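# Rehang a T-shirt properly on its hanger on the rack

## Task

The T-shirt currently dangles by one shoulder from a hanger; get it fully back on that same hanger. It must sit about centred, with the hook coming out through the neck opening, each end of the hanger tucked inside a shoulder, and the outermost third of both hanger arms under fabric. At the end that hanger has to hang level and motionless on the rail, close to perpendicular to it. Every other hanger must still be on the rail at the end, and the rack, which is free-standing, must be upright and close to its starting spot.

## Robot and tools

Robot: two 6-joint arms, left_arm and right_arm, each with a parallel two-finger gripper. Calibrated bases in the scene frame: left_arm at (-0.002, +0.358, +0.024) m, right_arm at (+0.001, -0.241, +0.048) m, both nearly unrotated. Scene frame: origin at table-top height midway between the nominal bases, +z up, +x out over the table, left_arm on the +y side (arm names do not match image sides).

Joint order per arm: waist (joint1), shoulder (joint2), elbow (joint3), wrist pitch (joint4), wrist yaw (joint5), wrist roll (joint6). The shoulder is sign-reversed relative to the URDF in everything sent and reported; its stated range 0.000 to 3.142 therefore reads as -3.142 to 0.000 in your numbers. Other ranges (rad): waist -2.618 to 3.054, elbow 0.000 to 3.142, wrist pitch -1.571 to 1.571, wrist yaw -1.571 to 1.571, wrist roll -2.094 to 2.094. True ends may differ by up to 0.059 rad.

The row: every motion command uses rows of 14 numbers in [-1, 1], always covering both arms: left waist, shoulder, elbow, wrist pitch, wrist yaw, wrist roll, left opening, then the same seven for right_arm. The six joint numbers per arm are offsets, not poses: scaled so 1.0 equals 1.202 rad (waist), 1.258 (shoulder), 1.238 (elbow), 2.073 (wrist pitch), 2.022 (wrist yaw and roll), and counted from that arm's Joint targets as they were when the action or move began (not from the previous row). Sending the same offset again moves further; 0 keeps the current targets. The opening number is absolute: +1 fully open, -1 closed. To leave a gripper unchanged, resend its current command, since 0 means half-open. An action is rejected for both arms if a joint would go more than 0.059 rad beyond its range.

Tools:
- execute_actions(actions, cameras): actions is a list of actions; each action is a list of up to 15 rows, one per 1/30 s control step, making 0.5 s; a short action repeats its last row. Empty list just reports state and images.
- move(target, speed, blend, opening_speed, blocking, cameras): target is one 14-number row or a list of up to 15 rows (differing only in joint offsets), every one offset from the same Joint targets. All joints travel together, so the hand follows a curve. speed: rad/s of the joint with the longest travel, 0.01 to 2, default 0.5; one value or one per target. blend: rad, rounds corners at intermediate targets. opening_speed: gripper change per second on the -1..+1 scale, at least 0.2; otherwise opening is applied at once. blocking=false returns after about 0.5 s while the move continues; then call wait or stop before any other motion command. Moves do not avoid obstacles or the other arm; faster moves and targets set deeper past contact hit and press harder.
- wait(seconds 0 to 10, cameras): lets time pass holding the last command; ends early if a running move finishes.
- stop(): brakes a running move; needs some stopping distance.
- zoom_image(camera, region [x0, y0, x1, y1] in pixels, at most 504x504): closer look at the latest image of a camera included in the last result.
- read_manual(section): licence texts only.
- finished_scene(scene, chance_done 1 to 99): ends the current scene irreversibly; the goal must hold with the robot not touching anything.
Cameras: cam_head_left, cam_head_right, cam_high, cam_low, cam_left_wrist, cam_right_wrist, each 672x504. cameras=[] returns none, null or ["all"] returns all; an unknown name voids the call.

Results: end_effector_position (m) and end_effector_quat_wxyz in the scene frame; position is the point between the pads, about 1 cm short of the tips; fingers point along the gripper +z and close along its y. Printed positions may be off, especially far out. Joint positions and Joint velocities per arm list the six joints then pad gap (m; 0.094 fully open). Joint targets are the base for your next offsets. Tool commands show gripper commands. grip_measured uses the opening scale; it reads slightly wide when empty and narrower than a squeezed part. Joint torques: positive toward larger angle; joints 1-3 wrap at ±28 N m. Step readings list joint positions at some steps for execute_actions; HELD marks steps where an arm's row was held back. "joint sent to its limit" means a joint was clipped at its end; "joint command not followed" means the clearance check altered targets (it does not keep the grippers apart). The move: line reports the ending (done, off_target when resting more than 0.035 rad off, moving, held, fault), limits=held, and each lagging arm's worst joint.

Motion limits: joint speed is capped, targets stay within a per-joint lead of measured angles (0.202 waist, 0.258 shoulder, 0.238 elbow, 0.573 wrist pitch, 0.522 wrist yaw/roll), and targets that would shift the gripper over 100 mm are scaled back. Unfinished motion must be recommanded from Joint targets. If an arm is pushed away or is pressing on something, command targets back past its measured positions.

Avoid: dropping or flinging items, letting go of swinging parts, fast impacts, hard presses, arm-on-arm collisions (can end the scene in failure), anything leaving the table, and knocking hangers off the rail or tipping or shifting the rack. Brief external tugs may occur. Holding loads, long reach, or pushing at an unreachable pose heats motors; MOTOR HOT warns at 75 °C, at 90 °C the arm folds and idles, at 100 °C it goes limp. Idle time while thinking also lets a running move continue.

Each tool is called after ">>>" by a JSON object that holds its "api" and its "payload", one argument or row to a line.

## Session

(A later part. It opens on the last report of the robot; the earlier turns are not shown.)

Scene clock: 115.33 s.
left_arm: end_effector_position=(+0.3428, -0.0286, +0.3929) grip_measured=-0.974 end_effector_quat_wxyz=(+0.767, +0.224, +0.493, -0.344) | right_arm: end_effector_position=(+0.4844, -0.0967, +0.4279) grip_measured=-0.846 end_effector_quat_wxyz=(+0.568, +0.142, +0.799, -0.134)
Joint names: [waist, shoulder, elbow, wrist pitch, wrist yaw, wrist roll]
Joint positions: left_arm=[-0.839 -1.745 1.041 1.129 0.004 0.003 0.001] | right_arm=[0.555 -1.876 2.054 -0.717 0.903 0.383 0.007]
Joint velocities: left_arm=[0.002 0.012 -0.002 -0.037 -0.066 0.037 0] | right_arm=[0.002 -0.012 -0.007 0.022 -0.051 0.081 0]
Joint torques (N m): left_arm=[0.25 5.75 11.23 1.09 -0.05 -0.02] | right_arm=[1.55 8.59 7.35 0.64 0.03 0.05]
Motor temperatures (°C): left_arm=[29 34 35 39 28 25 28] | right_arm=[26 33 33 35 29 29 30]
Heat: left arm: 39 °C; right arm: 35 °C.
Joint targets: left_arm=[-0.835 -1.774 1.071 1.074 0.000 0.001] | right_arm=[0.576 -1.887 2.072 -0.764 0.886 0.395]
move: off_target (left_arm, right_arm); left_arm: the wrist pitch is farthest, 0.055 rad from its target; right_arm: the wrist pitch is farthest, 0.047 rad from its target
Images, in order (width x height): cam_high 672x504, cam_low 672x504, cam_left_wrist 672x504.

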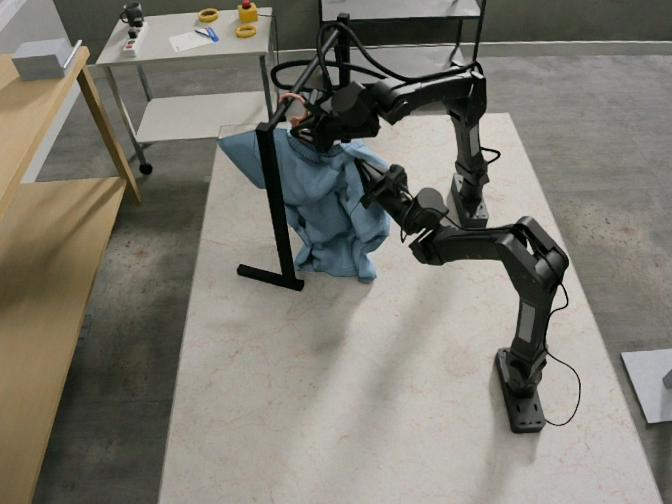

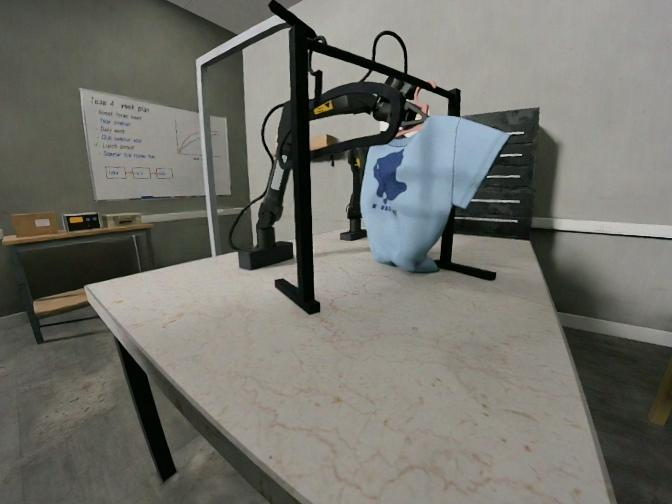

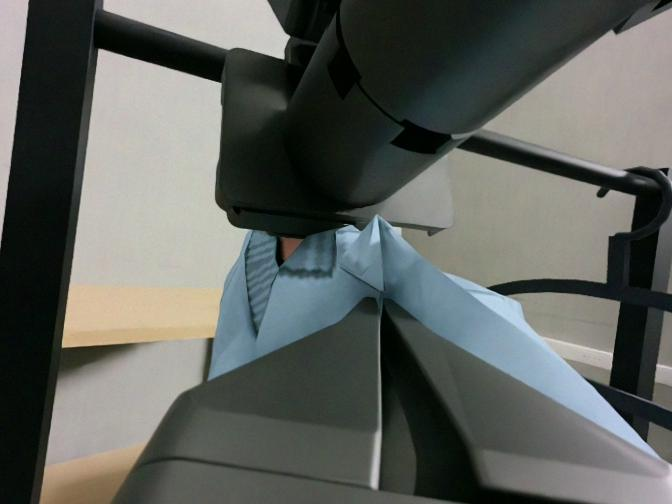

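>>> {"api": "move", "payload": {
  "target": [0,-0.025,-0.0735,0.032,0,0,-1,0,0,0,0,0,0,-1],
  "speed": 0.2,
  "cameras": []
}}

>>> {"api": "move", "payload": {
  "target": [0,0,0,0,0,0,0,0,0,0,0,0,0,-1],
  "opening_speed": 0.6,
  "cameras": ["cam_left_wrist","cam_low","cam_high"]
}}

Scene clock: 116.47 s.
left_arm: end_effector_position=(+0.3464, -0.0319, +0.3660) grip_measured=-0.974 end_effector_quat_wxyz=(+0.755, +0.231, +0.512, -0.338) | right_arm: end_effector_position=(+0.4844, -0.0967, +0.4279) grip_measured=-0.846 end_effector_quat_wxyz=(+0.568, +0.142, +0.799, -0.134)
Joint names: [waist, shoulder, elbow, wrist pitch, wrist yaw, wrist roll]
Joint positions: left_arm=[-0.839 -1.775 1.007 1.145 0.001 0.003 0.001] | right_arm=[0.555 -1.876 2.054 -0.717 0.903 0.383 0.007]
Joint velocities: left_arm=[-0.002 0.002 0.007 -0.007 0.007 -0.095 -0.001] | right_arm=[0.002 0.012 -0.012 -0.081 -0.051 -0.051 -0.001]
Joint torques (N m): left_arm=[0.54 5.7 5.86 1.66 -0.07 -0.07] | right_arm=[1.55 8.59 7.31 0.64 0.03 0.05]
Motor temperatures (°C): left_arm=[29 34 35 39 28 25 28] | right_arm=[26 33 33 35 29 29 30]
Heat: left arm: 39 °C; right arm: 35 °C.
Joint targets: left_arm=[-0.835 -1.806 0.980 1.140 0.000 0.001] | right_arm=[0.576 -1.887 2.072 -0.764 0.886 0.395]
move: off_target (right_arm); right_arm: the wrist pitch is farthest, 0.047 rad from its target
No camera images: "cameras" was empty.

Scene clock: 118.33 s.
left_arm: end_effector_position=(+0.3507, -0.0281, +0.3660) grip_measured=-0.004 end_effector_quat_wxyz=(+0.757, +0.225, +0.515, -0.332) | right_arm: end_effector_position=(+0.4841, -0.0975, +0.4280) grip_measured=-0.846 end_effector_quat_wxyz=(+0.568, +0.141, +0.799, -0.137)
Joint names: [waist, shoulder, elbow, wrist pitch, wrist yaw, wrist roll]
Joint positions: left_arm=[-0.832 -1.775 1.007 1.145 -0.009 0.003 0.047] | right_arm=[0.555 -1.876 2.054 -0.719 0.907 0.38 0.007]
Joint velocities: left_arm=[0.002 0.002 0.007 0.081 -0.095 -0.066 0] | right_arm=[-0.007 0.002 -0.007 -0.007 0.022 0.007 0.001]
Joint torques (N m): left_arm=[-0.12 5.94 5.86 1.65 0.08 -0.08] | right_arm=[1.57 8.59 7.31 0.66 0.03 0.08]
Motor temperatures (°C): left_arm=[29 34 35 39 28 25 28] | right_arm=[26 33 33 35 29 29 30]
Heat: left arm: 39 °C; right arm: 35 °C.
Joint targets: left_arm=[-0.835 -1.806 0.980 1.140 0.000 0.001] | right_arm=[0.576 -1.887 2.072 -0.764 0.886 0.395]
move: off_target (right_arm); right_arm: the wrist pitch is farthest, 0.045 rad from its target
Images, in order (width x height): cam_high 672x504, cam_low 672x504, cam_left_wrist 672x504.

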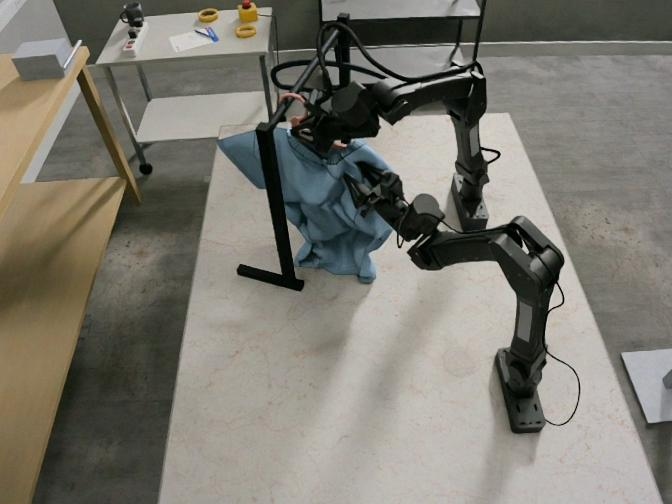

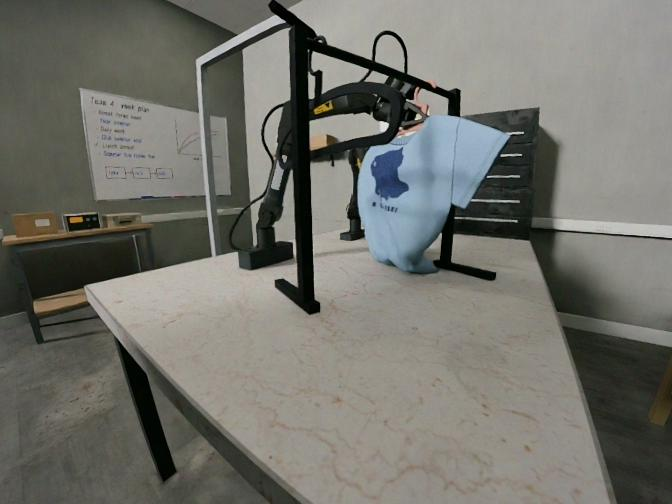

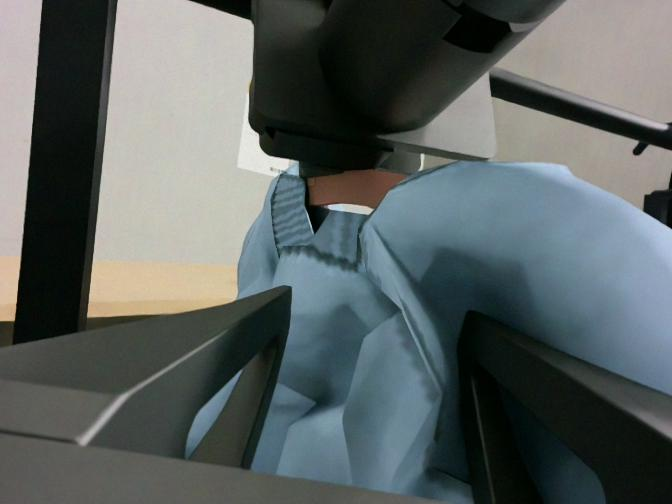

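>>> {"api": "move", "payload": {
  "target": [0,0,0,0,0,0,0.7,0,0,0,0,0,0,-1],
  "opening_speed": 1.5,
  "cameras": []
}}

>>> {"api": "move", "payload": {
  "target": [0,0.323,-0.324,0.02,0,0,0.7,0,0,0,0,0,0,-1],
  "speed": 0.3
}}

Scene clock: 119.27 s.
left_arm: end_effector_position=(+0.3568, -0.0223, +0.3660) grip_measured=+0.696 end_effector_quat_wxyz=(+0.762, +0.218, +0.518, -0.321) | right_arm: end_effector_position=(+0.4834, -0.0998, +0.4277) grip_measured=-0.846 end_effector_quat_wxyz=(+0.566, +0.137, +0.800, -0.147)
Joint names: [waist, shoulder, elbow, wrist pitch, wrist yaw, wrist roll]
Joint positions: left_arm=[-0.822 -1.775 1.007 1.145 -0.026 0.009 0.08] | right_arm=[0.554 -1.876 2.054 -0.725 0.916 0.365 0.007]
Joint velocities: left_arm=[-0.002 -0.007 0.007 0.037 0.051 -0.007 -0.001] | right_arm=[-0.017 0.002 0.002 -0.022 -0.051 0.037 0]
Joint torques (N m): left_arm=[-1.43 5.65 5.83 1.66 0.23 -0.01] | right_arm=[1.62 8.57 7.34 0.71 -0.03 0.25]
Motor temperatures (°C): left_arm=[29 34 35 39 28 25 28] | right_arm=[26 33 33 35 29 29 30]
Heat: left arm: 39 °C; right arm: 35 °C.
Joint targets: left_arm=[-0.835 -1.806 0.980 1.140 0.000 0.001] | right_arm=[0.575 -1.887 2.072 -0.764 0.886 0.395]
move: off_target (right_arm); right_arm: the wrist pitch is farthest, 0.039 rad from its target
No camera images: "cameras" was empty.

Scene clock: 121.00 s.
left_arm: end_effector_position=(+0.2876, +0.0446, +0.3489) grip_measured=+0.697 end_effector_quat_wxyz=(+0.748, +0.229, +0.531, -0.326) | right_arm: end_effector_position=(+0.4842, -0.0972, +0.4274) grip_measured=-0.846 end_effector_quat_wxyz=(+0.567, +0.140, +0.800, -0.136)
Joint names: [waist, shoulder, elbow, wrist pitch, wrist yaw, wrist roll]
Joint positions: left_arm=[-0.829 -1.42 0.603 1.154 -0.014 0 0.08] | right_arm=[0.555 -1.876 2.054 -0.72 0.903 0.38 0.007]
Joint velocities: left_arm=[0.002 -0.012 0.007 0.022 0.051 -0.007 0.001] | right_arm=[-0.022 0.007 -0.007 -0.051 0.007 0.007 0]
Joint torques (N m): left_arm=[-0.57 6.49 5.91 2 0.1 -0.06] | right_arm=[1.59 8.61 7.35 0.68 -0.01 0.09]
Motor temperatures (°C): left_arm=[29 34 35 39 28 25 27] | right_arm=[26 33 33 35 29 29 30]
Heat: left arm: 39 °C; right arm: 35 °C.
Joint targets: left_arm=[-0.835 -1.399 0.579 1.182 0.000 0.001] | right_arm=[0.576 -1.887 2.072 -0.764 0.886 0.395]
move: off_target (right_arm); right_arm: the wrist pitch is farthest, 0.044 rad from its target

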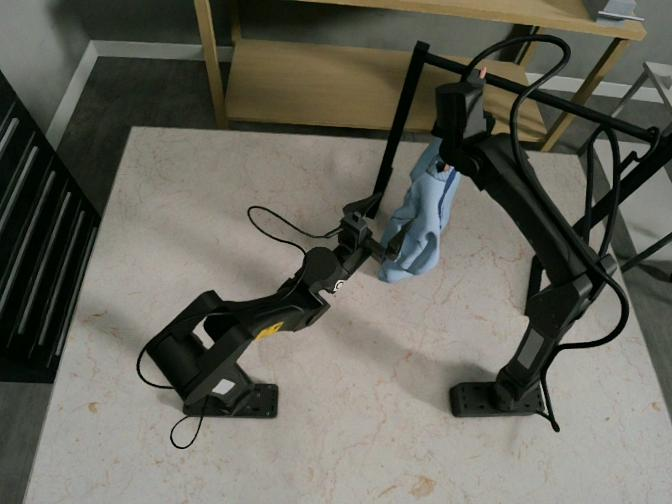

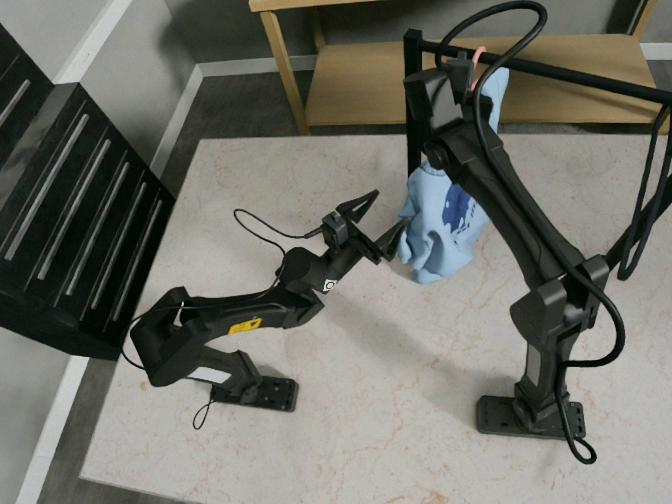

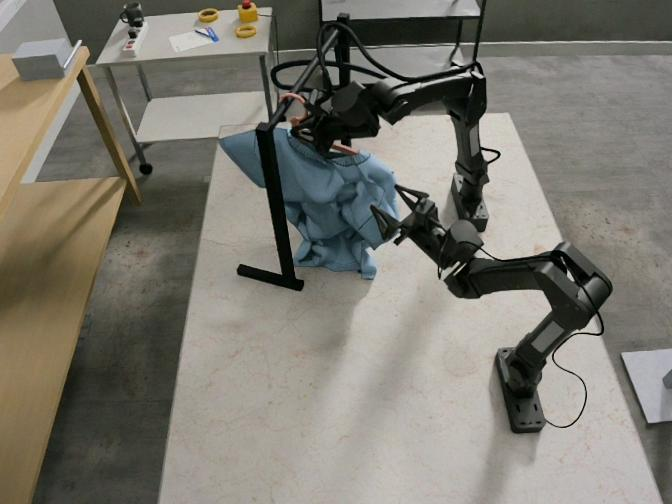

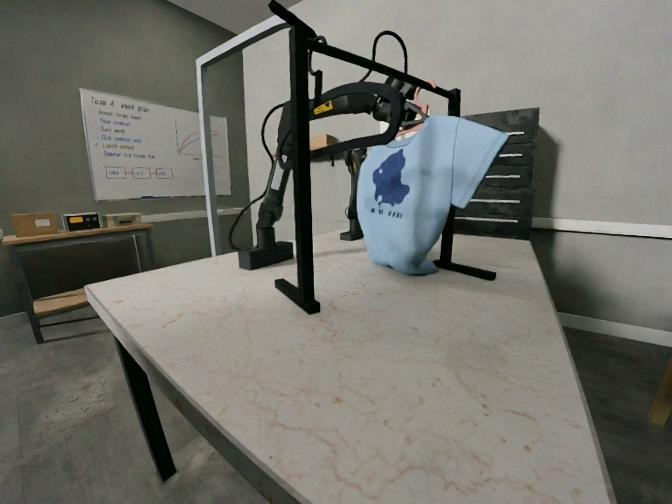

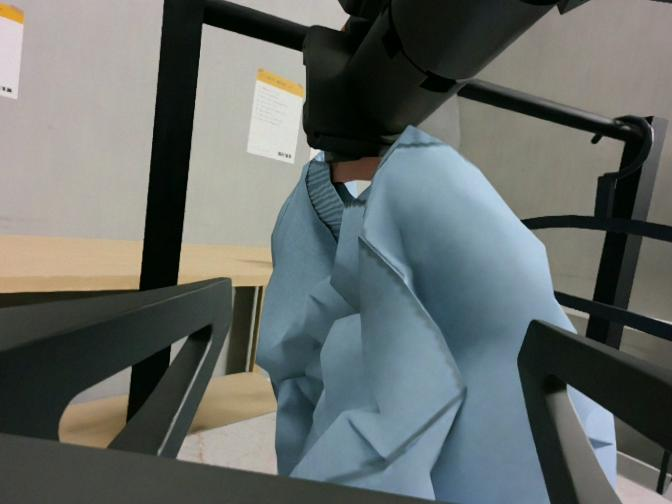

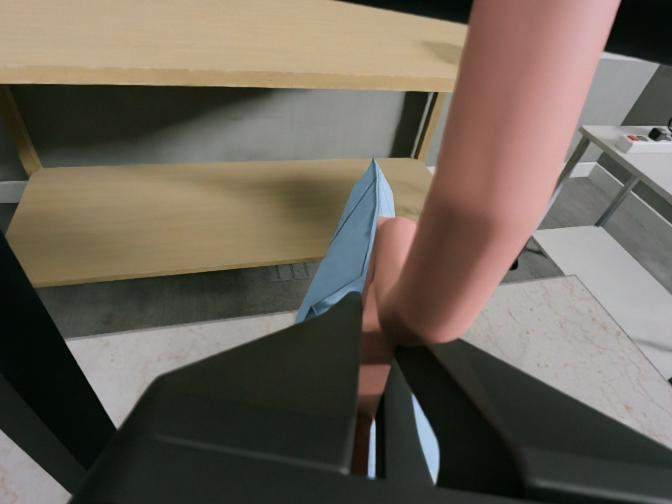

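>>> {"api": "zoom_image", "payload": {
  "camera": "cam_high",
  "region": [200, 70, 440, 280]
}}

>>> {"api": "zoom_image", "payload": {
  "camera": "cam_left_wrist",
  "region": [200, 80, 600, 380]
}}

>>> {"api": "zoom_image", "payload": {
  "camera": "cam_head_left",
  "region": [340, 60, 520, 300]
}}

>>> {"api": "zoom_image", "payload": {
  "camera": "cam_low",
  "region": [320, 60, 540, 280]
}}

Scaled by 2.100 from the camera's 672x504 image, which has a finer 960x720 frame.

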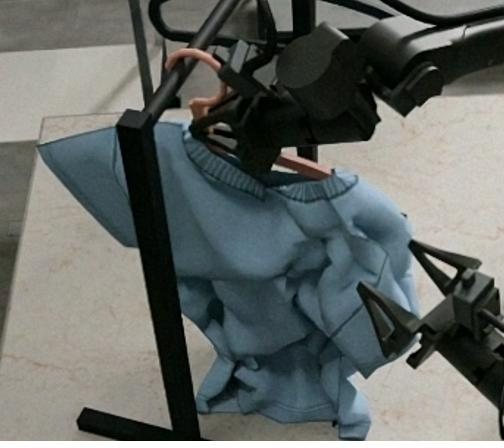

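Scaled by 1.260 from the camera's 672x504 image, which has a finer 960x720 frame.

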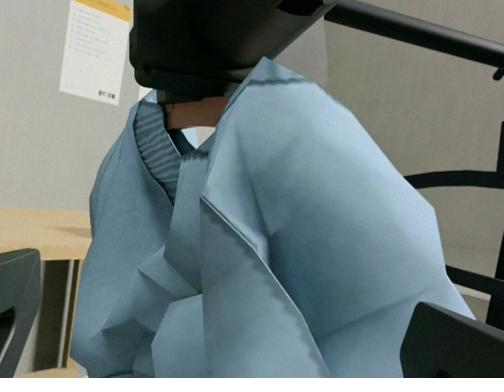

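Scaled by 2.100 from the camera's 672x504 image, which has a finer 960x720 frame.

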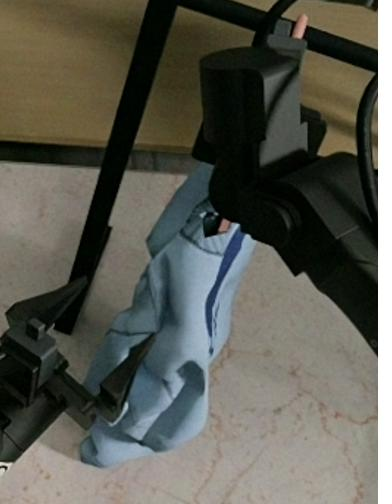

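Scaled by 2.291 from the camera's 672x504 image, which has a finer 960x720 frame.

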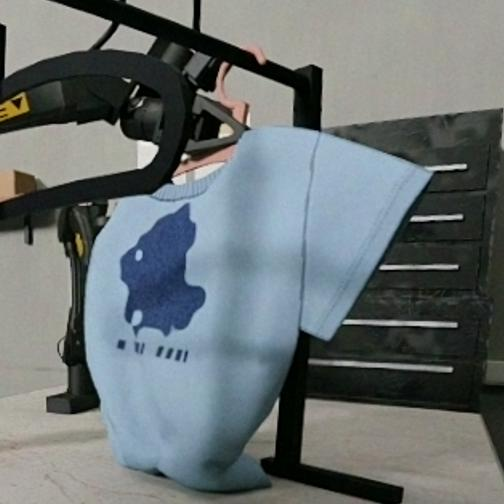

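>>> {"api": "move", "payload": {
  "target": [-0.011,-0.396,0.320,0.137,0,0,1,0,0,0,0,0,0,-1],
  "speed": 0.25,
  "cameras": ["cam_left_wrist","cam_high"]
}}

Scene clock: 125.90 s.
left_arm: end_effector_position=(+0.3415, -0.0150, +0.3607) grip_measured=+0.997 end_effector_quat_wxyz=(+0.794, +0.193, +0.460, -0.347) | right_arm: end_effector_position=(+0.4833, -0.1024, +0.4277) grip_measured=-0.846 end_effector_quat_wxyz=(+0.563, +0.130, +0.801, -0.157)
Joint names: [waist, shoulder, elbow, wrist pitch, wrist yaw, wrist roll]
Joint positions: left_arm=[-0.834 -1.866 0.939 1.455 -0.025 0 0.094] | right_arm=[0.551 -1.876 2.054 -0.728 0.923 0.344 0.007]
Joint velocities: left_arm=[-0.012 0.012 -0.007 0.022 -0.022 0.007 -0.001] | right_arm=[0.012 0.017 0.012 -0.022 -0.022 -0.007 0.001]
Joint torques (N m): left_arm=[-1.4 5.91 11.02 1.64 0.26 -0.03] | right_arm=[1.85 8.57 7.32 0.73 -0.12 0.47]
Motor temperatures (°C): left_arm=[29 34 35 40 28 25 27] | right_arm=[26 33 33 35 29 29 30]
Heat: left arm: 40 °C; right arm: 35 °C.
Joint targets: left_arm=[-0.848 -1.897 0.975 1.466 0.000 0.001] | right_arm=[0.575 -1.887 2.072 -0.764 0.886 0.395]
move: off_target (left_arm, right_arm); left_arm: the elbow is farthest, 0.036 rad from its target; right_arm: the wrist roll is farthest, 0.051 rad from its target
Images, in order (width x height): cam_high 672x504, cam_left_wrist 672x504.

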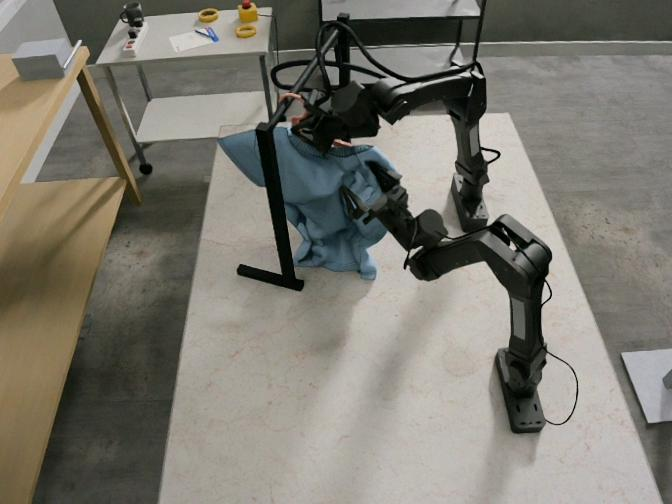

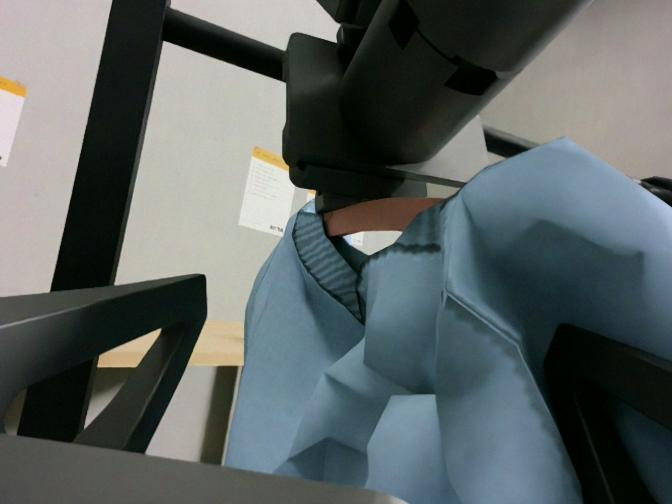

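>>> {"api": "move", "payload": {
  "target": [
    [0.0,0.1725,-0.164,0.011,0,0,1,0,0,0,0,0,0,-1],
    [-0.027,0.1725,-0.164,0.011,0,0,1,0,0,0,0,0,0,-1],
    [-0.023,-0.0175,0.0444,-0.016,0,0,1,0,0,0,0,0,0,-1]
  ],
  "speed": 0.25,
  "cameras": ["cam_left_wrist"]
}}

Scene clock: 128.77 s.
left_arm: end_effector_position=(+0.3258, -0.0357, +0.3771) grip_measured=+0.997 end_effector_quat_wxyz=(+0.796, +0.201, +0.431, -0.374) | right_arm: end_effector_position=(+0.4839, -0.0971, +0.4277) grip_measured=-0.846 end_effector_quat_wxyz=(+0.566, +0.139, +0.801, -0.136)
Joint names: [waist, shoulder, elbow, wrist pitch, wrist yaw, wrist roll]
Joint positions: left_arm=[-0.876 -1.891 1.001 1.47 -0.003 0 0.094] | right_arm=[0.555 -1.876 2.057 -0.725 0.901 0.38 0.007]
Joint velocities: left_arm=[0.007 0.017 -0.017 -0.007 0.007 0.007 0] | right_arm=[-0.012 0.002 -0.017 -0.022 -0.051 0.022 0]
Joint torques (N m): left_arm=[-0.08 6.38 10.26 1.1 0.09 -0.04] | right_arm=[1.57 8.57 7.13 0.71 0.02 0.08]
Motor temperatures (°C): left_arm=[29 34 35 40 28 25 27] | right_arm=[26 33 33 35 29 29 30]
Heat: left arm: 40 °C; right arm: 35 °C.
Joint targets: left_arm=[-0.876 -1.920 1.030 1.433 0.000 0.001] | right_arm=[0.576 -1.887 2.072 -0.764 0.886 0.395]
move: off_target (left_arm, right_arm); left_arm: the wrist pitch is farthest, 0.037 rad from its target; right_arm: the wrist pitch is farthest, 0.039 rad from its target
Images, in order (width x height): cam_left_wrist 672x504.

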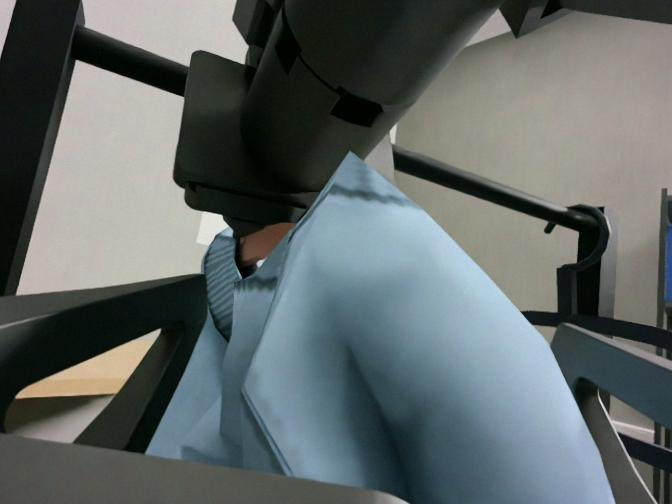

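>>> {"api": "move", "payload": {
  "target": [0,0,0,0,0,0,-1,0,0,0,0,0,0,-1],
  "opening_speed": 1.2,
  "cameras": ["cam_left_wrist"]
}}

>>> {"api": "move", "payload": {
  "target": [0,0.0795,0.04,-0.028,0,0,-1,0,0,0,0,0,0,-1],
  "speed": 0.2,
  "cameras": ["cam_left_wrist"]
}}

Scene clock: 131.90 s.
left_arm: end_effector_position=(+0.3333, -0.0335, +0.3710) grip_measured=-0.722 end_effector_quat_wxyz=(+0.799, +0.187, +0.447, -0.356) | right_arm: end_effector_position=(+0.4825, -0.1110, +0.4337) grip_measured=-0.846 end_effector_quat_wxyz=(+0.577, +0.180, +0.783, -0.148)
Joint names: [waist, shoulder, elbow, wrist pitch, wrist yaw, wrist roll]
Joint positions: left_arm=[-0.882 -1.898 1.001 1.456 -0.06 0.014 0.013] | right_arm=[0.547 -1.876 2.057 -0.717 0.967 0.431 0.007]
Joint velocities: left_arm=[-0.027 -0.012 -0.007 0.022 -0.007 -0.051 -0.001] | right_arm=[-0.007 -0.017 -0.007 -0.022 -0.007 0.007 0]
Joint torques (N m): left_arm=[0.51 7.04 10.29 1.24 0.65 -0.07] | right_arm=[2.22 8.57 7.09 0.63 -0.6 -0.37]
Motor temperatures (°C): left_arm=[29 34 35 39 28 25 27] | right_arm=[26 33 32 35 29 29 30]
Heat: left arm: 39 °C; right arm: 35 °C.
Joint targets: left_arm=[-0.876 -1.919 1.030 1.433 0.000 0.001] | right_arm=[0.576 -1.887 2.072 -0.764 0.886 0.395]
move: off_target (left_arm, right_arm); left_arm: the wrist yaw is farthest, 0.060 rad from its target; right_arm: the wrist yaw is farthest, 0.081 rad from its target
Images, in order (width x height): cam_left_wrist 672x504.

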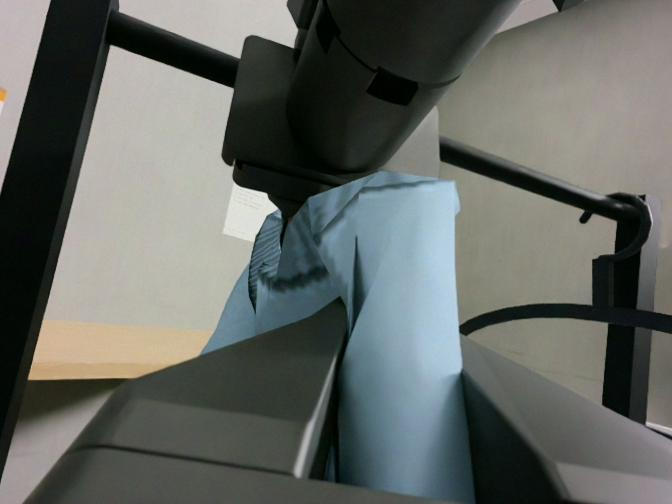

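Scene clock: 132.83 s.
left_arm: end_effector_position=(+0.3353, -0.0355, +0.3742) grip_measured=-0.734 end_effector_quat_wxyz=(+0.793, +0.194, +0.459, -0.350) | right_arm: end_effector_position=(+0.4839, -0.1148, +0.4350) grip_measured=-0.846 end_effector_quat_wxyz=(+0.579, +0.187, +0.780, -0.148)
Joint names: [waist, shoulder, elbow, wrist pitch, wrist yaw, wrist roll]
Joint positions: left_arm=[-0.882 -1.871 1.011 1.389 -0.062 0.02 0.013] | right_arm=[0.539 -1.876 2.057 -0.71 0.97 0.436 0.007]
Joint velocities: left_arm=[0.002 -0.002 0.007 -0.037 -0.081 -0.022 -0.001] | right_arm=[-0.007 0.027 -0.002 -0.022 0.022 -0.066 0]
Joint torques (N m): left_arm=[0.59 12.92 14.27 1.41 0.65 -0.16] | right_arm=[2.8 8.54 7.09 0.56 -0.6 -0.44]
Motor temperatures (°C): left_arm=[29 34 35 39 28 25 27] | right_arm=[26 33 32 35 29 29 30]
Heat: left arm: 39 °C; right arm: 35 °C.
Joint targets: left_arm=[-0.876 -1.819 1.080 1.375 0.000 0.001] | right_arm=[0.575 -1.887 2.072 -0.764 0.886 0.395]
move: off_target (left_arm, right_arm); left_arm: the elbow is farthest, 0.068 rad from its target; right_arm: the wrist yaw is farthest, 0.084 rad from its target
Images, in order (width x height): cam_left_wrist 672x504.

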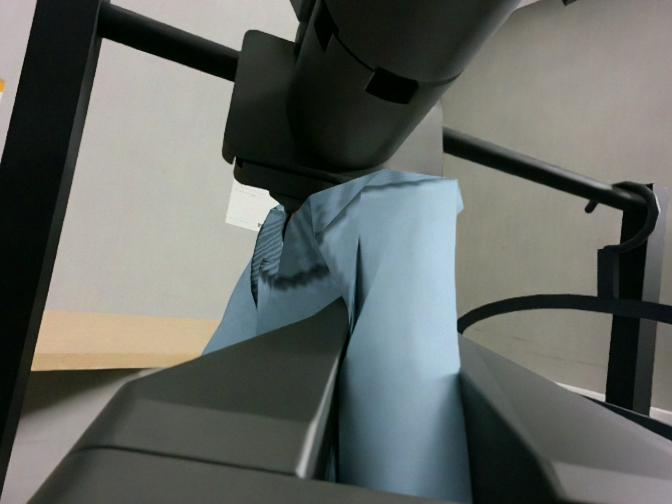

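>>> {"api": "move", "payload": {
  "target": [0,0,0,0,0,0,-0.3,0,0,0,0,0,0,-1],
  "opening_speed": 0.5,
  "cameras": ["cam_left_wrist"]
}}

Scene clock: 134.67 s.
left_arm: end_effector_position=(+0.3254, -0.0450, +0.3777) grip_measured=-0.303 end_effector_quat_wxyz=(+0.783, +0.219, +0.445, -0.375) | right_arm: end_effector_position=(+0.4864, -0.1013, +0.4301) grip_measured=-0.846 end_effector_quat_wxyz=(+0.572, +0.154, +0.795, -0.130)
Joint names: [waist, shoulder, elbow, wrist pitch, wrist yaw, wrist roll]
Joint positions: left_arm=[-0.882 -1.869 1.021 1.38 0.015 0.002 0.033] | right_arm=[0.545 -1.876 2.057 -0.71 0.903 0.397 0.007]
Joint velocities: left_arm=[0.002 -0.007 -0.002 0.007 -0.007 0.007 0.001] | right_arm=[0.002 0.007 -0.007 0.022 -0.037 -0.037 0]
Joint torques (N m): left_arm=[0.31 12.72 13.46 1.53 -0.08 -0.07] | right_arm=[2.3 8.58 7.13 0.58 0 -0.09]
Motor temperatures (°C): left_arm=[29 35 35 39 28 25 27] | right_arm=[26 33 32 34 29 29 30]
Heat: left arm: 39 °C; right arm: 34 °C.
Joint targets: left_arm=[-0.876 -1.819 1.080 1.375 0.000 0.001] | right_arm=[0.575 -1.887 2.072 -0.764 0.886 0.395]
move: off_target (left_arm, right_arm); left_arm: the elbow is farthest, 0.059 rad from its target; right_arm: the wrist pitch is farthest, 0.054 rad from its target
Images, in order (width x height): cam_left_wrist 672x504.

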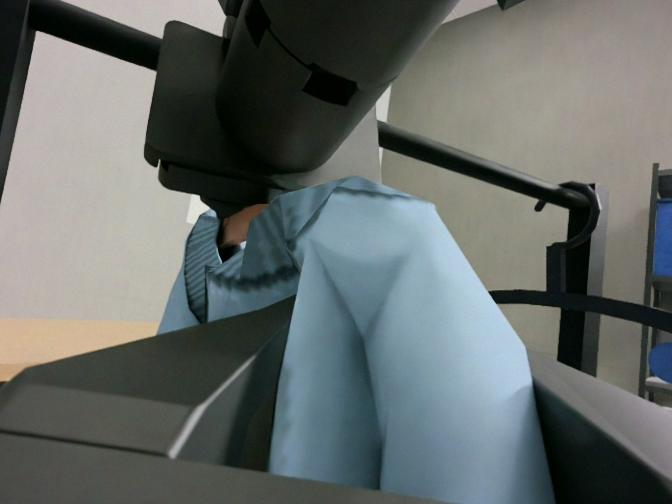

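>>> {"api": "move", "payload": {
  "target": [0,0.03,0,0,0,0,0.2,0,0,0,0,0,0,-1],
  "opening_speed": 1,
  "cameras": []
}}

>>> {"api": "move", "payload": {
  "target": [0,0,0,0,0,0,-1,0,0,0,0,0,0,-1],
  "opening_speed": 1.2,
  "cameras": ["cam_left_wrist"]
}}

Scene clock: 135.60 s.
left_arm: end_effector_position=(+0.3206, -0.0400, +0.3925) grip_measured=+0.197 end_effector_quat_wxyz=(+0.789, +0.217, +0.436, -0.375) | right_arm: end_effector_position=(+0.4853, -0.0985, +0.4276) grip_measured=-0.846 end_effector_quat_wxyz=(+0.566, +0.141, +0.801, -0.133)
Joint names: [waist, shoulder, elbow, wrist pitch, wrist yaw, wrist roll]
Joint positions: left_arm=[-0.882 -1.833 1.021 1.366 0.018 0.008 0.056] | right_arm=[0.549 -1.876 2.057 -0.722 0.893 0.38 0.007]
Joint velocities: left_arm=[-0.002 0.007 -0.007 0.007 0.095 0.037 0.001] | right_arm=[-0.007 0.007 -0.012 -0.022 0.022 -0.022 -0.002]
Joint torques (N m): left_arm=[0.43 12.59 13.49 1.58 -0.13 -0.04] | right_arm=[2.02 8.59 7.15 0.69 0.09 0.09]
Motor temperatures (°C): left_arm=[29 35 35 39 28 25 27] | right_arm=[26 33 32 34 29 29 30]
Heat: left arm: 39 °C; right arm: 34 °C.
Joint targets: left_arm=[-0.876 -1.782 1.080 1.375 0.000 0.001] | right_arm=[0.575 -1.887 2.072 -0.764 0.886 0.395]
move: off_target (left_arm, right_arm); left_arm: the elbow is farthest, 0.059 rad from its target; right_arm: the wrist pitch is farthest, 0.042 rad from its target
No camera images: "cameras" was empty.

Scene clock: 137.93 s.
left_arm: end_effector_position=(+0.3335, -0.0281, +0.3934) grip_measured=-0.748 end_effector_quat_wxyz=(+0.799, +0.180, +0.452, -0.353) | right_arm: end_effector_position=(+0.4859, -0.1167, +0.4381) grip_measured=-0.846 end_effector_quat_wxyz=(+0.586, +0.203, +0.772, -0.137)
Joint names: [waist, shoulder, elbow, wrist pitch, wrist yaw, wrist roll]
Joint positions: left_arm=[-0.88 -1.83 1.021 1.366 -0.075 0.011 0.012] | right_arm=[0.534 -1.876 2.057 -0.69 0.972 0.46 0.007]
Joint velocities: left_arm=[-0.017 0.007 -0.007 0.022 -0.051 0.037 -0.001] | right_arm=[0.007 -0.002 0.012 -0.037 -0.022 0.022 0]
Joint torques (N m): left_arm=[0.39 12.31 13.57 1.6 0.81 -0.11] | right_arm=[3.22 8.57 7.12 0.39 -0.64 -0.67]
Motor temperatures (°C): left_arm=[29 35 35 39 28 25 27] | right_arm=[26 33 32 34 29 29 30]
Heat: left arm: 39 °C; right arm: 34 °C.
Joint targets: left_arm=[-0.876 -1.782 1.080 1.375 0.000 0.001] | right_arm=[0.576 -1.887 2.072 -0.764 0.886 0.395]
move: off_target (left_arm, right_arm); left_arm: the wrist yaw is farthest, 0.075 rad from its target; right_arm: the wrist yaw is farthest, 0.086 rad from its target
Images, in order (width x height): cam_left_wrist 672x504.

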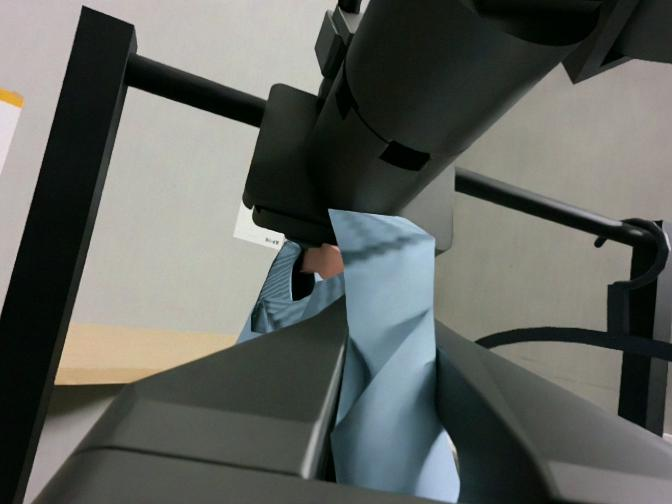

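>>> {"api": "move", "payload": {
  "target": [0,0,0,0,0,0,0.3,0,0,0,0,0,0,-1],
  "opening_speed": 0.8,
  "cameras": []
}}

>>> {"api": "move", "payload": {
  "target": [0.007,0.109,0.024,-0.198,0,0,0.3,0,0,0,0,0,0,-1],
  "speed": 0.25,
  "cameras": ["cam_left_wrist"]
}}

Scene clock: 140.33 s.
left_arm: end_effector_position=(+0.3199, -0.0390, +0.3960) grip_measured=+0.297 end_effector_quat_wxyz=(+0.791, +0.215, +0.433, -0.376) | right_arm: end_effector_position=(+0.4851, -0.0992, +0.4272) grip_measured=-0.846 end_effector_quat_wxyz=(+0.565, +0.140, +0.802, -0.136)
Joint names: [waist, shoulder, elbow, wrist pitch, wrist yaw, wrist roll]
Joint positions: left_arm=[-0.882 -1.828 1.024 1.366 0.017 0.008 0.061] | right_arm=[0.548 -1.876 2.057 -0.725 0.895 0.379 0.007]
Joint velocities: left_arm=[-0.002 -0.002 -0.012 0.007 -0.037 -0.007 0.001] | right_arm=[-0.007 -0.017 -0.012 0.051 -0.007 -0.007 -0.001]
Joint torques (N m): left_arm=[0.44 12.29 13.34 1.57 -0.16 0] | right_arm=[2.07 8.57 7.12 0.71 0.08 0.1]
Motor temperatures (°C): left_arm=[29 36 36 40 28 25 27] | right_arm=[26 33 32 34 29 29 30]
Heat: left arm: 40 °C; right arm: 34 °C.
Joint targets: left_arm=[-0.876 -1.782 1.080 1.375 0.000 0.001] | right_arm=[0.575 -1.887 2.072 -0.764 0.886 0.395]
move: off_target (left_arm, right_arm); left_arm: the elbow is farthest, 0.056 rad from its target; right_arm: the wrist pitch is farthest, 0.039 rad from its target
No camera images: "cameras" was empty.

Scene clock: 141.00 s.
left_arm: end_effector_position=(+0.3188, -0.0389, +0.3996) grip_measured=+0.297 end_effector_quat_wxyz=(+0.786, +0.220, +0.439, -0.375) | right_arm: end_effector_position=(+0.4851, -0.0992, +0.4272) grip_measured=-0.846 end_effector_quat_wxyz=(+0.565, +0.140, +0.802, -0.136)
Joint names: [waist, shoulder, elbow, wrist pitch, wrist yaw, wrist roll]
Joint positions: left_arm=[-0.882 -1.803 1.025 1.323 0.021 0.008 0.061] | right_arm=[0.548 -1.876 2.057 -0.725 0.895 0.379 0.007]
Joint velocities: left_arm=[0.032 0.012 -0.002 -0.066 -0.037 0.007 0] | right_arm=[-0.012 0.007 -0.002 -0.007 -0.081 -0.022 0.001]
Joint torques (N m): left_arm=[-0.03 7.99 7.97 1.61 -0.05 0.04] | right_arm=[2.06 8.58 7.1 0.71 0.07 0.1]
Motor temperatures (°C): left_arm=[29 36 36 40 28 25 27] | right_arm=[26 33 32 34 29 29 30]
Heat: left arm: 40 °C; right arm: 34 °C.
Joint targets: left_arm=[-0.882 -1.804 1.025 1.330 0.012 0.005] | right_arm=[0.575 -1.887 2.072 -0.764 0.886 0.395]
move: held (left_arm; a check stopped the path), off_target (right_arm); limits=held; left_arm: the wrist pitch is farthest, 0.358 rad from its target; right_arm: the wrist pitch is farthest, 0.039 rad from its target
joint command not followed: on one or more control steps a check withheld the commanded joint targets of the left arm, and it was not sent them on those steps.
cause: the commanded joint targets, or the way to them, would bring a part of the robot too close to another arm (this arm's fingers and the right arm's wrist (the part past the wrist yaw), at the place that arm is still heading or pushing toward).
Images, in order (width x height): cam_left_wrist 672x504.

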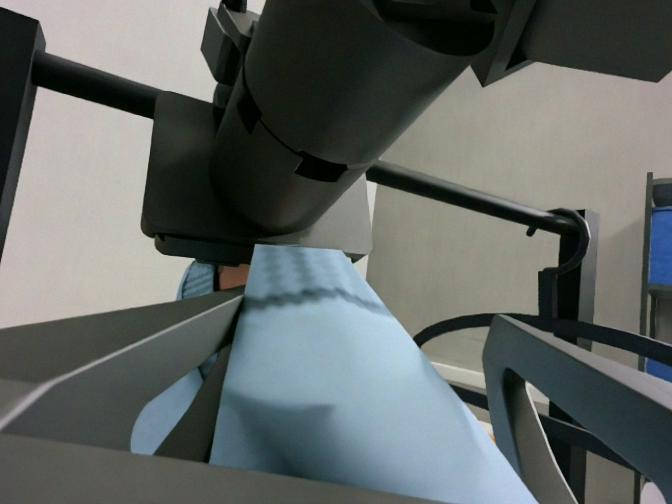

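>>> {"api": "move", "payload": {
  "target": [0,0.322,-0.36,-0.03,0,0,0.9,0,0,0,0,0,0,-1],
  "speed": 0.3,
  "cameras": ["cam_left_wrist"]
}}

Scene clock: 144.67 s.
left_arm: end_effector_position=(+0.2575, +0.0391, +0.3840) grip_measured=+0.897 end_effector_quat_wxyz=(+0.774, +0.225, +0.462, -0.370) | right_arm: end_effector_position=(+0.4845, -0.0980, +0.4270) grip_measured=-0.846 end_effector_quat_wxyz=(+0.565, +0.141, +0.802, -0.134)
Joint names: [waist, shoulder, elbow, wrist pitch, wrist yaw, wrist roll]
Joint positions: left_arm=[-0.882 -1.42 0.603 1.309 0.011 0.002 0.089] | right_arm=[0.551 -1.876 2.057 -0.726 0.895 0.385 0.007]
Joint velocities: left_arm=[-0.007 -0.007 -0.002 0.037 -0.007 -0.007 0] | right_arm=[-0.007 0.012 -0.007 0.022 -0.022 -0.051 0]
Joint torques (N m): left_arm=[0.03 6.39 5.87 1.18 -0.01 0.02] | right_arm=[1.88 8.58 7.1 0.72 0.08 0.05]
Motor temperatures (°C): left_arm=[29 36 35 40 28 25 27] | right_arm=[26 33 32 34 29 29 30]
Heat: left arm: 40 °C; right arm: 34 °C.
Joint targets: left_arm=[-0.882 -1.399 0.579 1.268 0.012 0.005] | right_arm=[0.576 -1.887 2.072 -0.764 0.886 0.395]
move: off_target (left_arm, right_arm); left_arm: the wrist pitch is farthest, 0.041 rad from its target; right_arm: the wrist pitch is farthest, 0.038 rad from its target
Images, in order (width x height): cam_left_wrist 672x504.

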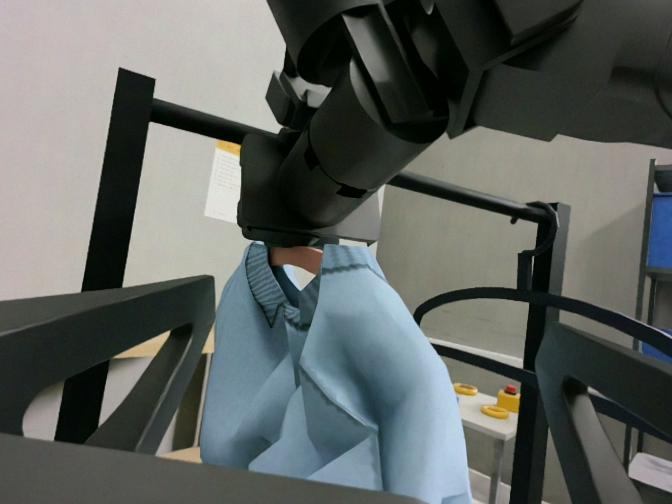

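>>> {"api": "move", "payload": {
  "target": [0.3,0.15,-0.1,0,0,0,0.9,0,0,0,0,0,0,-1],
  "speed": 0.5,
  "cameras": []
}}

>>> {"api": "move", "payload": {
  "target": [0,0,0,0,0,0,0.9,0,0,0,0,0,0,-0.4],
  "opening_speed": 0.3,
  "cameras": ["cam_high","cam_low","cam_right_wrist","cam_left_wrist"]
}}

Scene clock: 145.90 s.
left_arm: end_effector_position=(+0.3113, +0.1751, +0.4009) grip_measured=+0.897 end_effector_quat_wxyz=(+0.844, +0.131, +0.467, -0.229) | right_arm: end_effector_position=(+0.4845, -0.0980, +0.4270) grip_measured=-0.846 end_effector_quat_wxyz=(+0.565, +0.141, +0.802, -0.134)
Joint names: [waist, shoulder, elbow, wrist pitch, wrist yaw, wrist roll]
Joint positions: left_arm=[-0.523 -1.226 0.48 1.304 0.009 0.002 0.089] | right_arm=[0.551 -1.876 2.057 -0.726 0.895 0.385 0.007]
Joint velocities: left_arm=[0.002 0.017 0.002 -0.007 0.022 -0.037 0] | right_arm=[-0.017 0.012 0.012 0.051 -0.007 -0.081 0.001]
Joint torques (N m): left_arm=[0.05 4.38 5.89 1.15 -0.05 0] | right_arm=[1.87 8.59 7.16 0.72 0.08 0.05]
Motor temperatures (°C): left_arm=[29 36 35 39 28 25 27] | right_arm=[26 33 32 34 29 29 30]
Heat: left arm: 39 °C; right arm: 34 °C.
Joint targets: left_arm=[-0.521 -1.210 0.455 1.268 0.012 0.005] | right_arm=[0.576 -1.887 2.072 -0.764 0.886 0.395]
move: off_target (left_arm, right_arm); left_arm: the wrist pitch is farthest, 0.036 rad from its target; right_arm: the wrist pitch is farthest, 0.038 rad from its target
No camera images: "cameras" was empty.

Scene clock: 148.10 s.
left_arm: end_effector_position=(+0.3113, +0.1751, +0.4009) grip_measured=+0.897 end_effector_quat_wxyz=(+0.844, +0.131, +0.467, -0.229) | right_arm: end_effector_position=(+0.4805, -0.0875, +0.4233) grip_measured=-0.402 end_effector_quat_wxyz=(+0.560, +0.126, +0.809, -0.129)
Joint names: [waist, shoulder, elbow, wrist pitch, wrist yaw, wrist roll]
Joint positions: left_arm=[-0.523 -1.226 0.48 1.304 0.009 0.002 0.089] | right_arm=[0.571 -1.876 2.057 -0.745 0.884 0.383 0.028]
Joint velocities: left_arm=[-0.002 0.012 -0.012 0.037 -0.081 -0.11 0] | right_arm=[-0.017 -0.002 -0.007 -0.007 -0.022 0.037 -0.001]
Joint torques (N m): left_arm=[0.13 4.26 6.05 1.11 0.01 0.03] | right_arm=[0.31 8.58 7.1 0.89 0.19 0.05]
Motor temperatures (°C): left_arm=[29 35 35 39 28 25 27] | right_arm=[26 33 32 34 29 29 30]
Heat: left arm: 39 °C; right arm: 34 °C.
Joint targets: left_arm=[-0.521 -1.210 0.455 1.268 0.012 0.005] | right_arm=[0.576 -1.887 2.072 -0.764 0.886 0.395]
move: off_target (left_arm); left_arm: the wrist pitch is farthest, 0.036 rad from its target
Images, in order (width x height): cam_high 672x504, cam_low 672x504, cam_left_wrist 672x504, cam_right_wrist 672x504.

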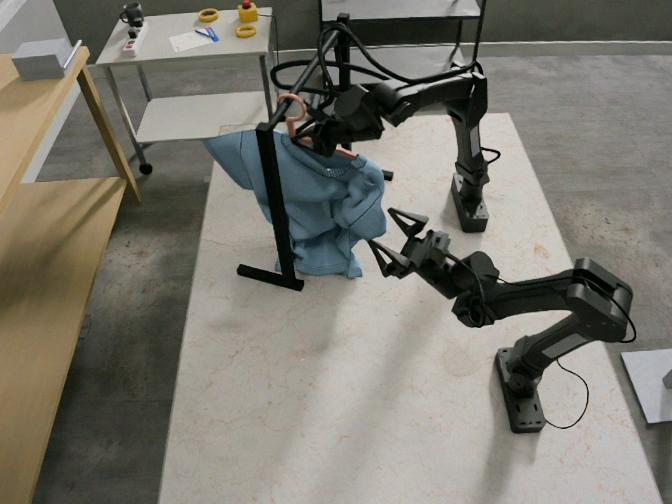

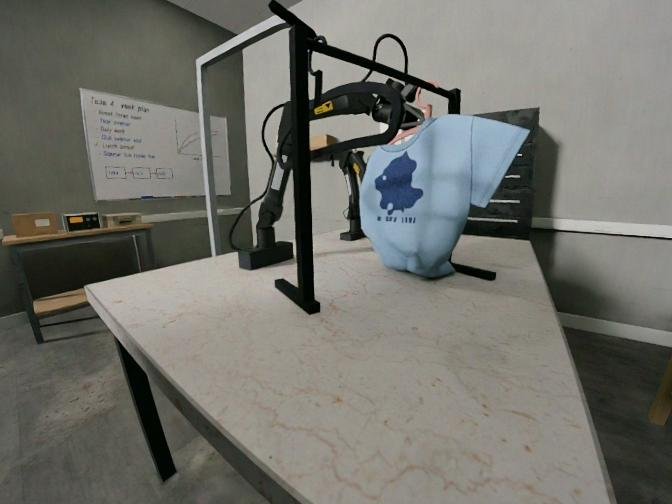

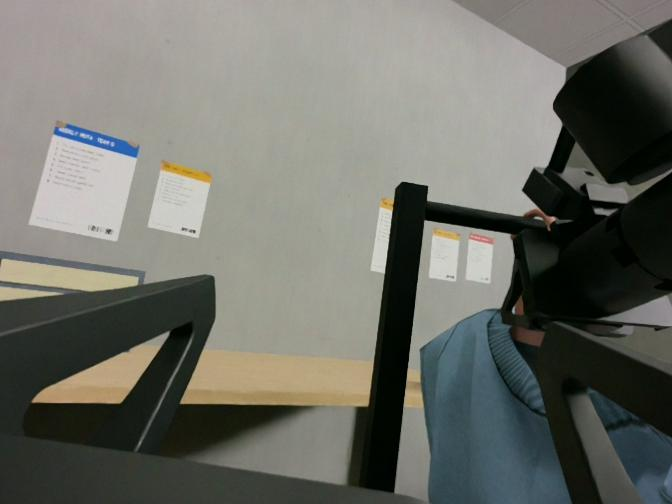

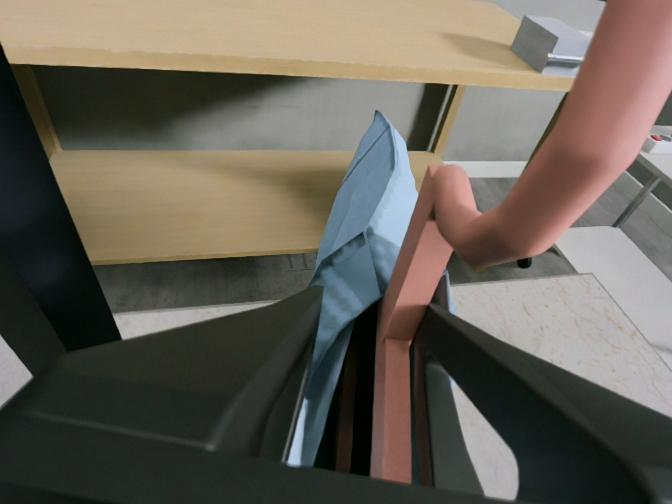

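>>> {"api": "zoom_image", "payload": {
  "camera": "cam_low",
  "region": [320, 60, 540, 280]
}}

>>> {"api": "zoom_image", "payload": {
  "camera": "cam_high",
  "region": [190, 70, 430, 280]
}}

Scaled by 2.291 from the camera's 672x504 image, which has a finer 960x720 frame.

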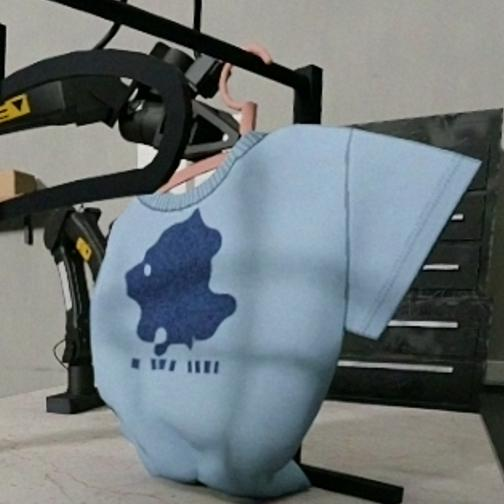

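Scaled by 2.100 from the camera's 672x504 image, which has a finer 960x720 frame.

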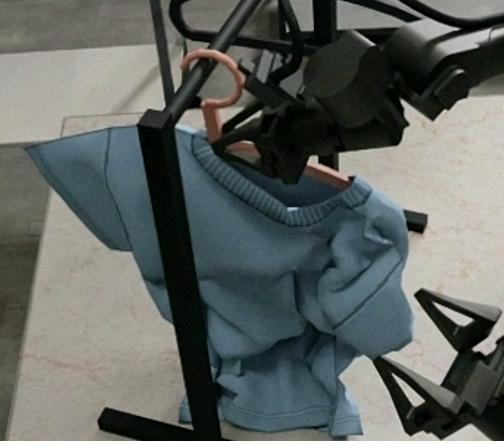

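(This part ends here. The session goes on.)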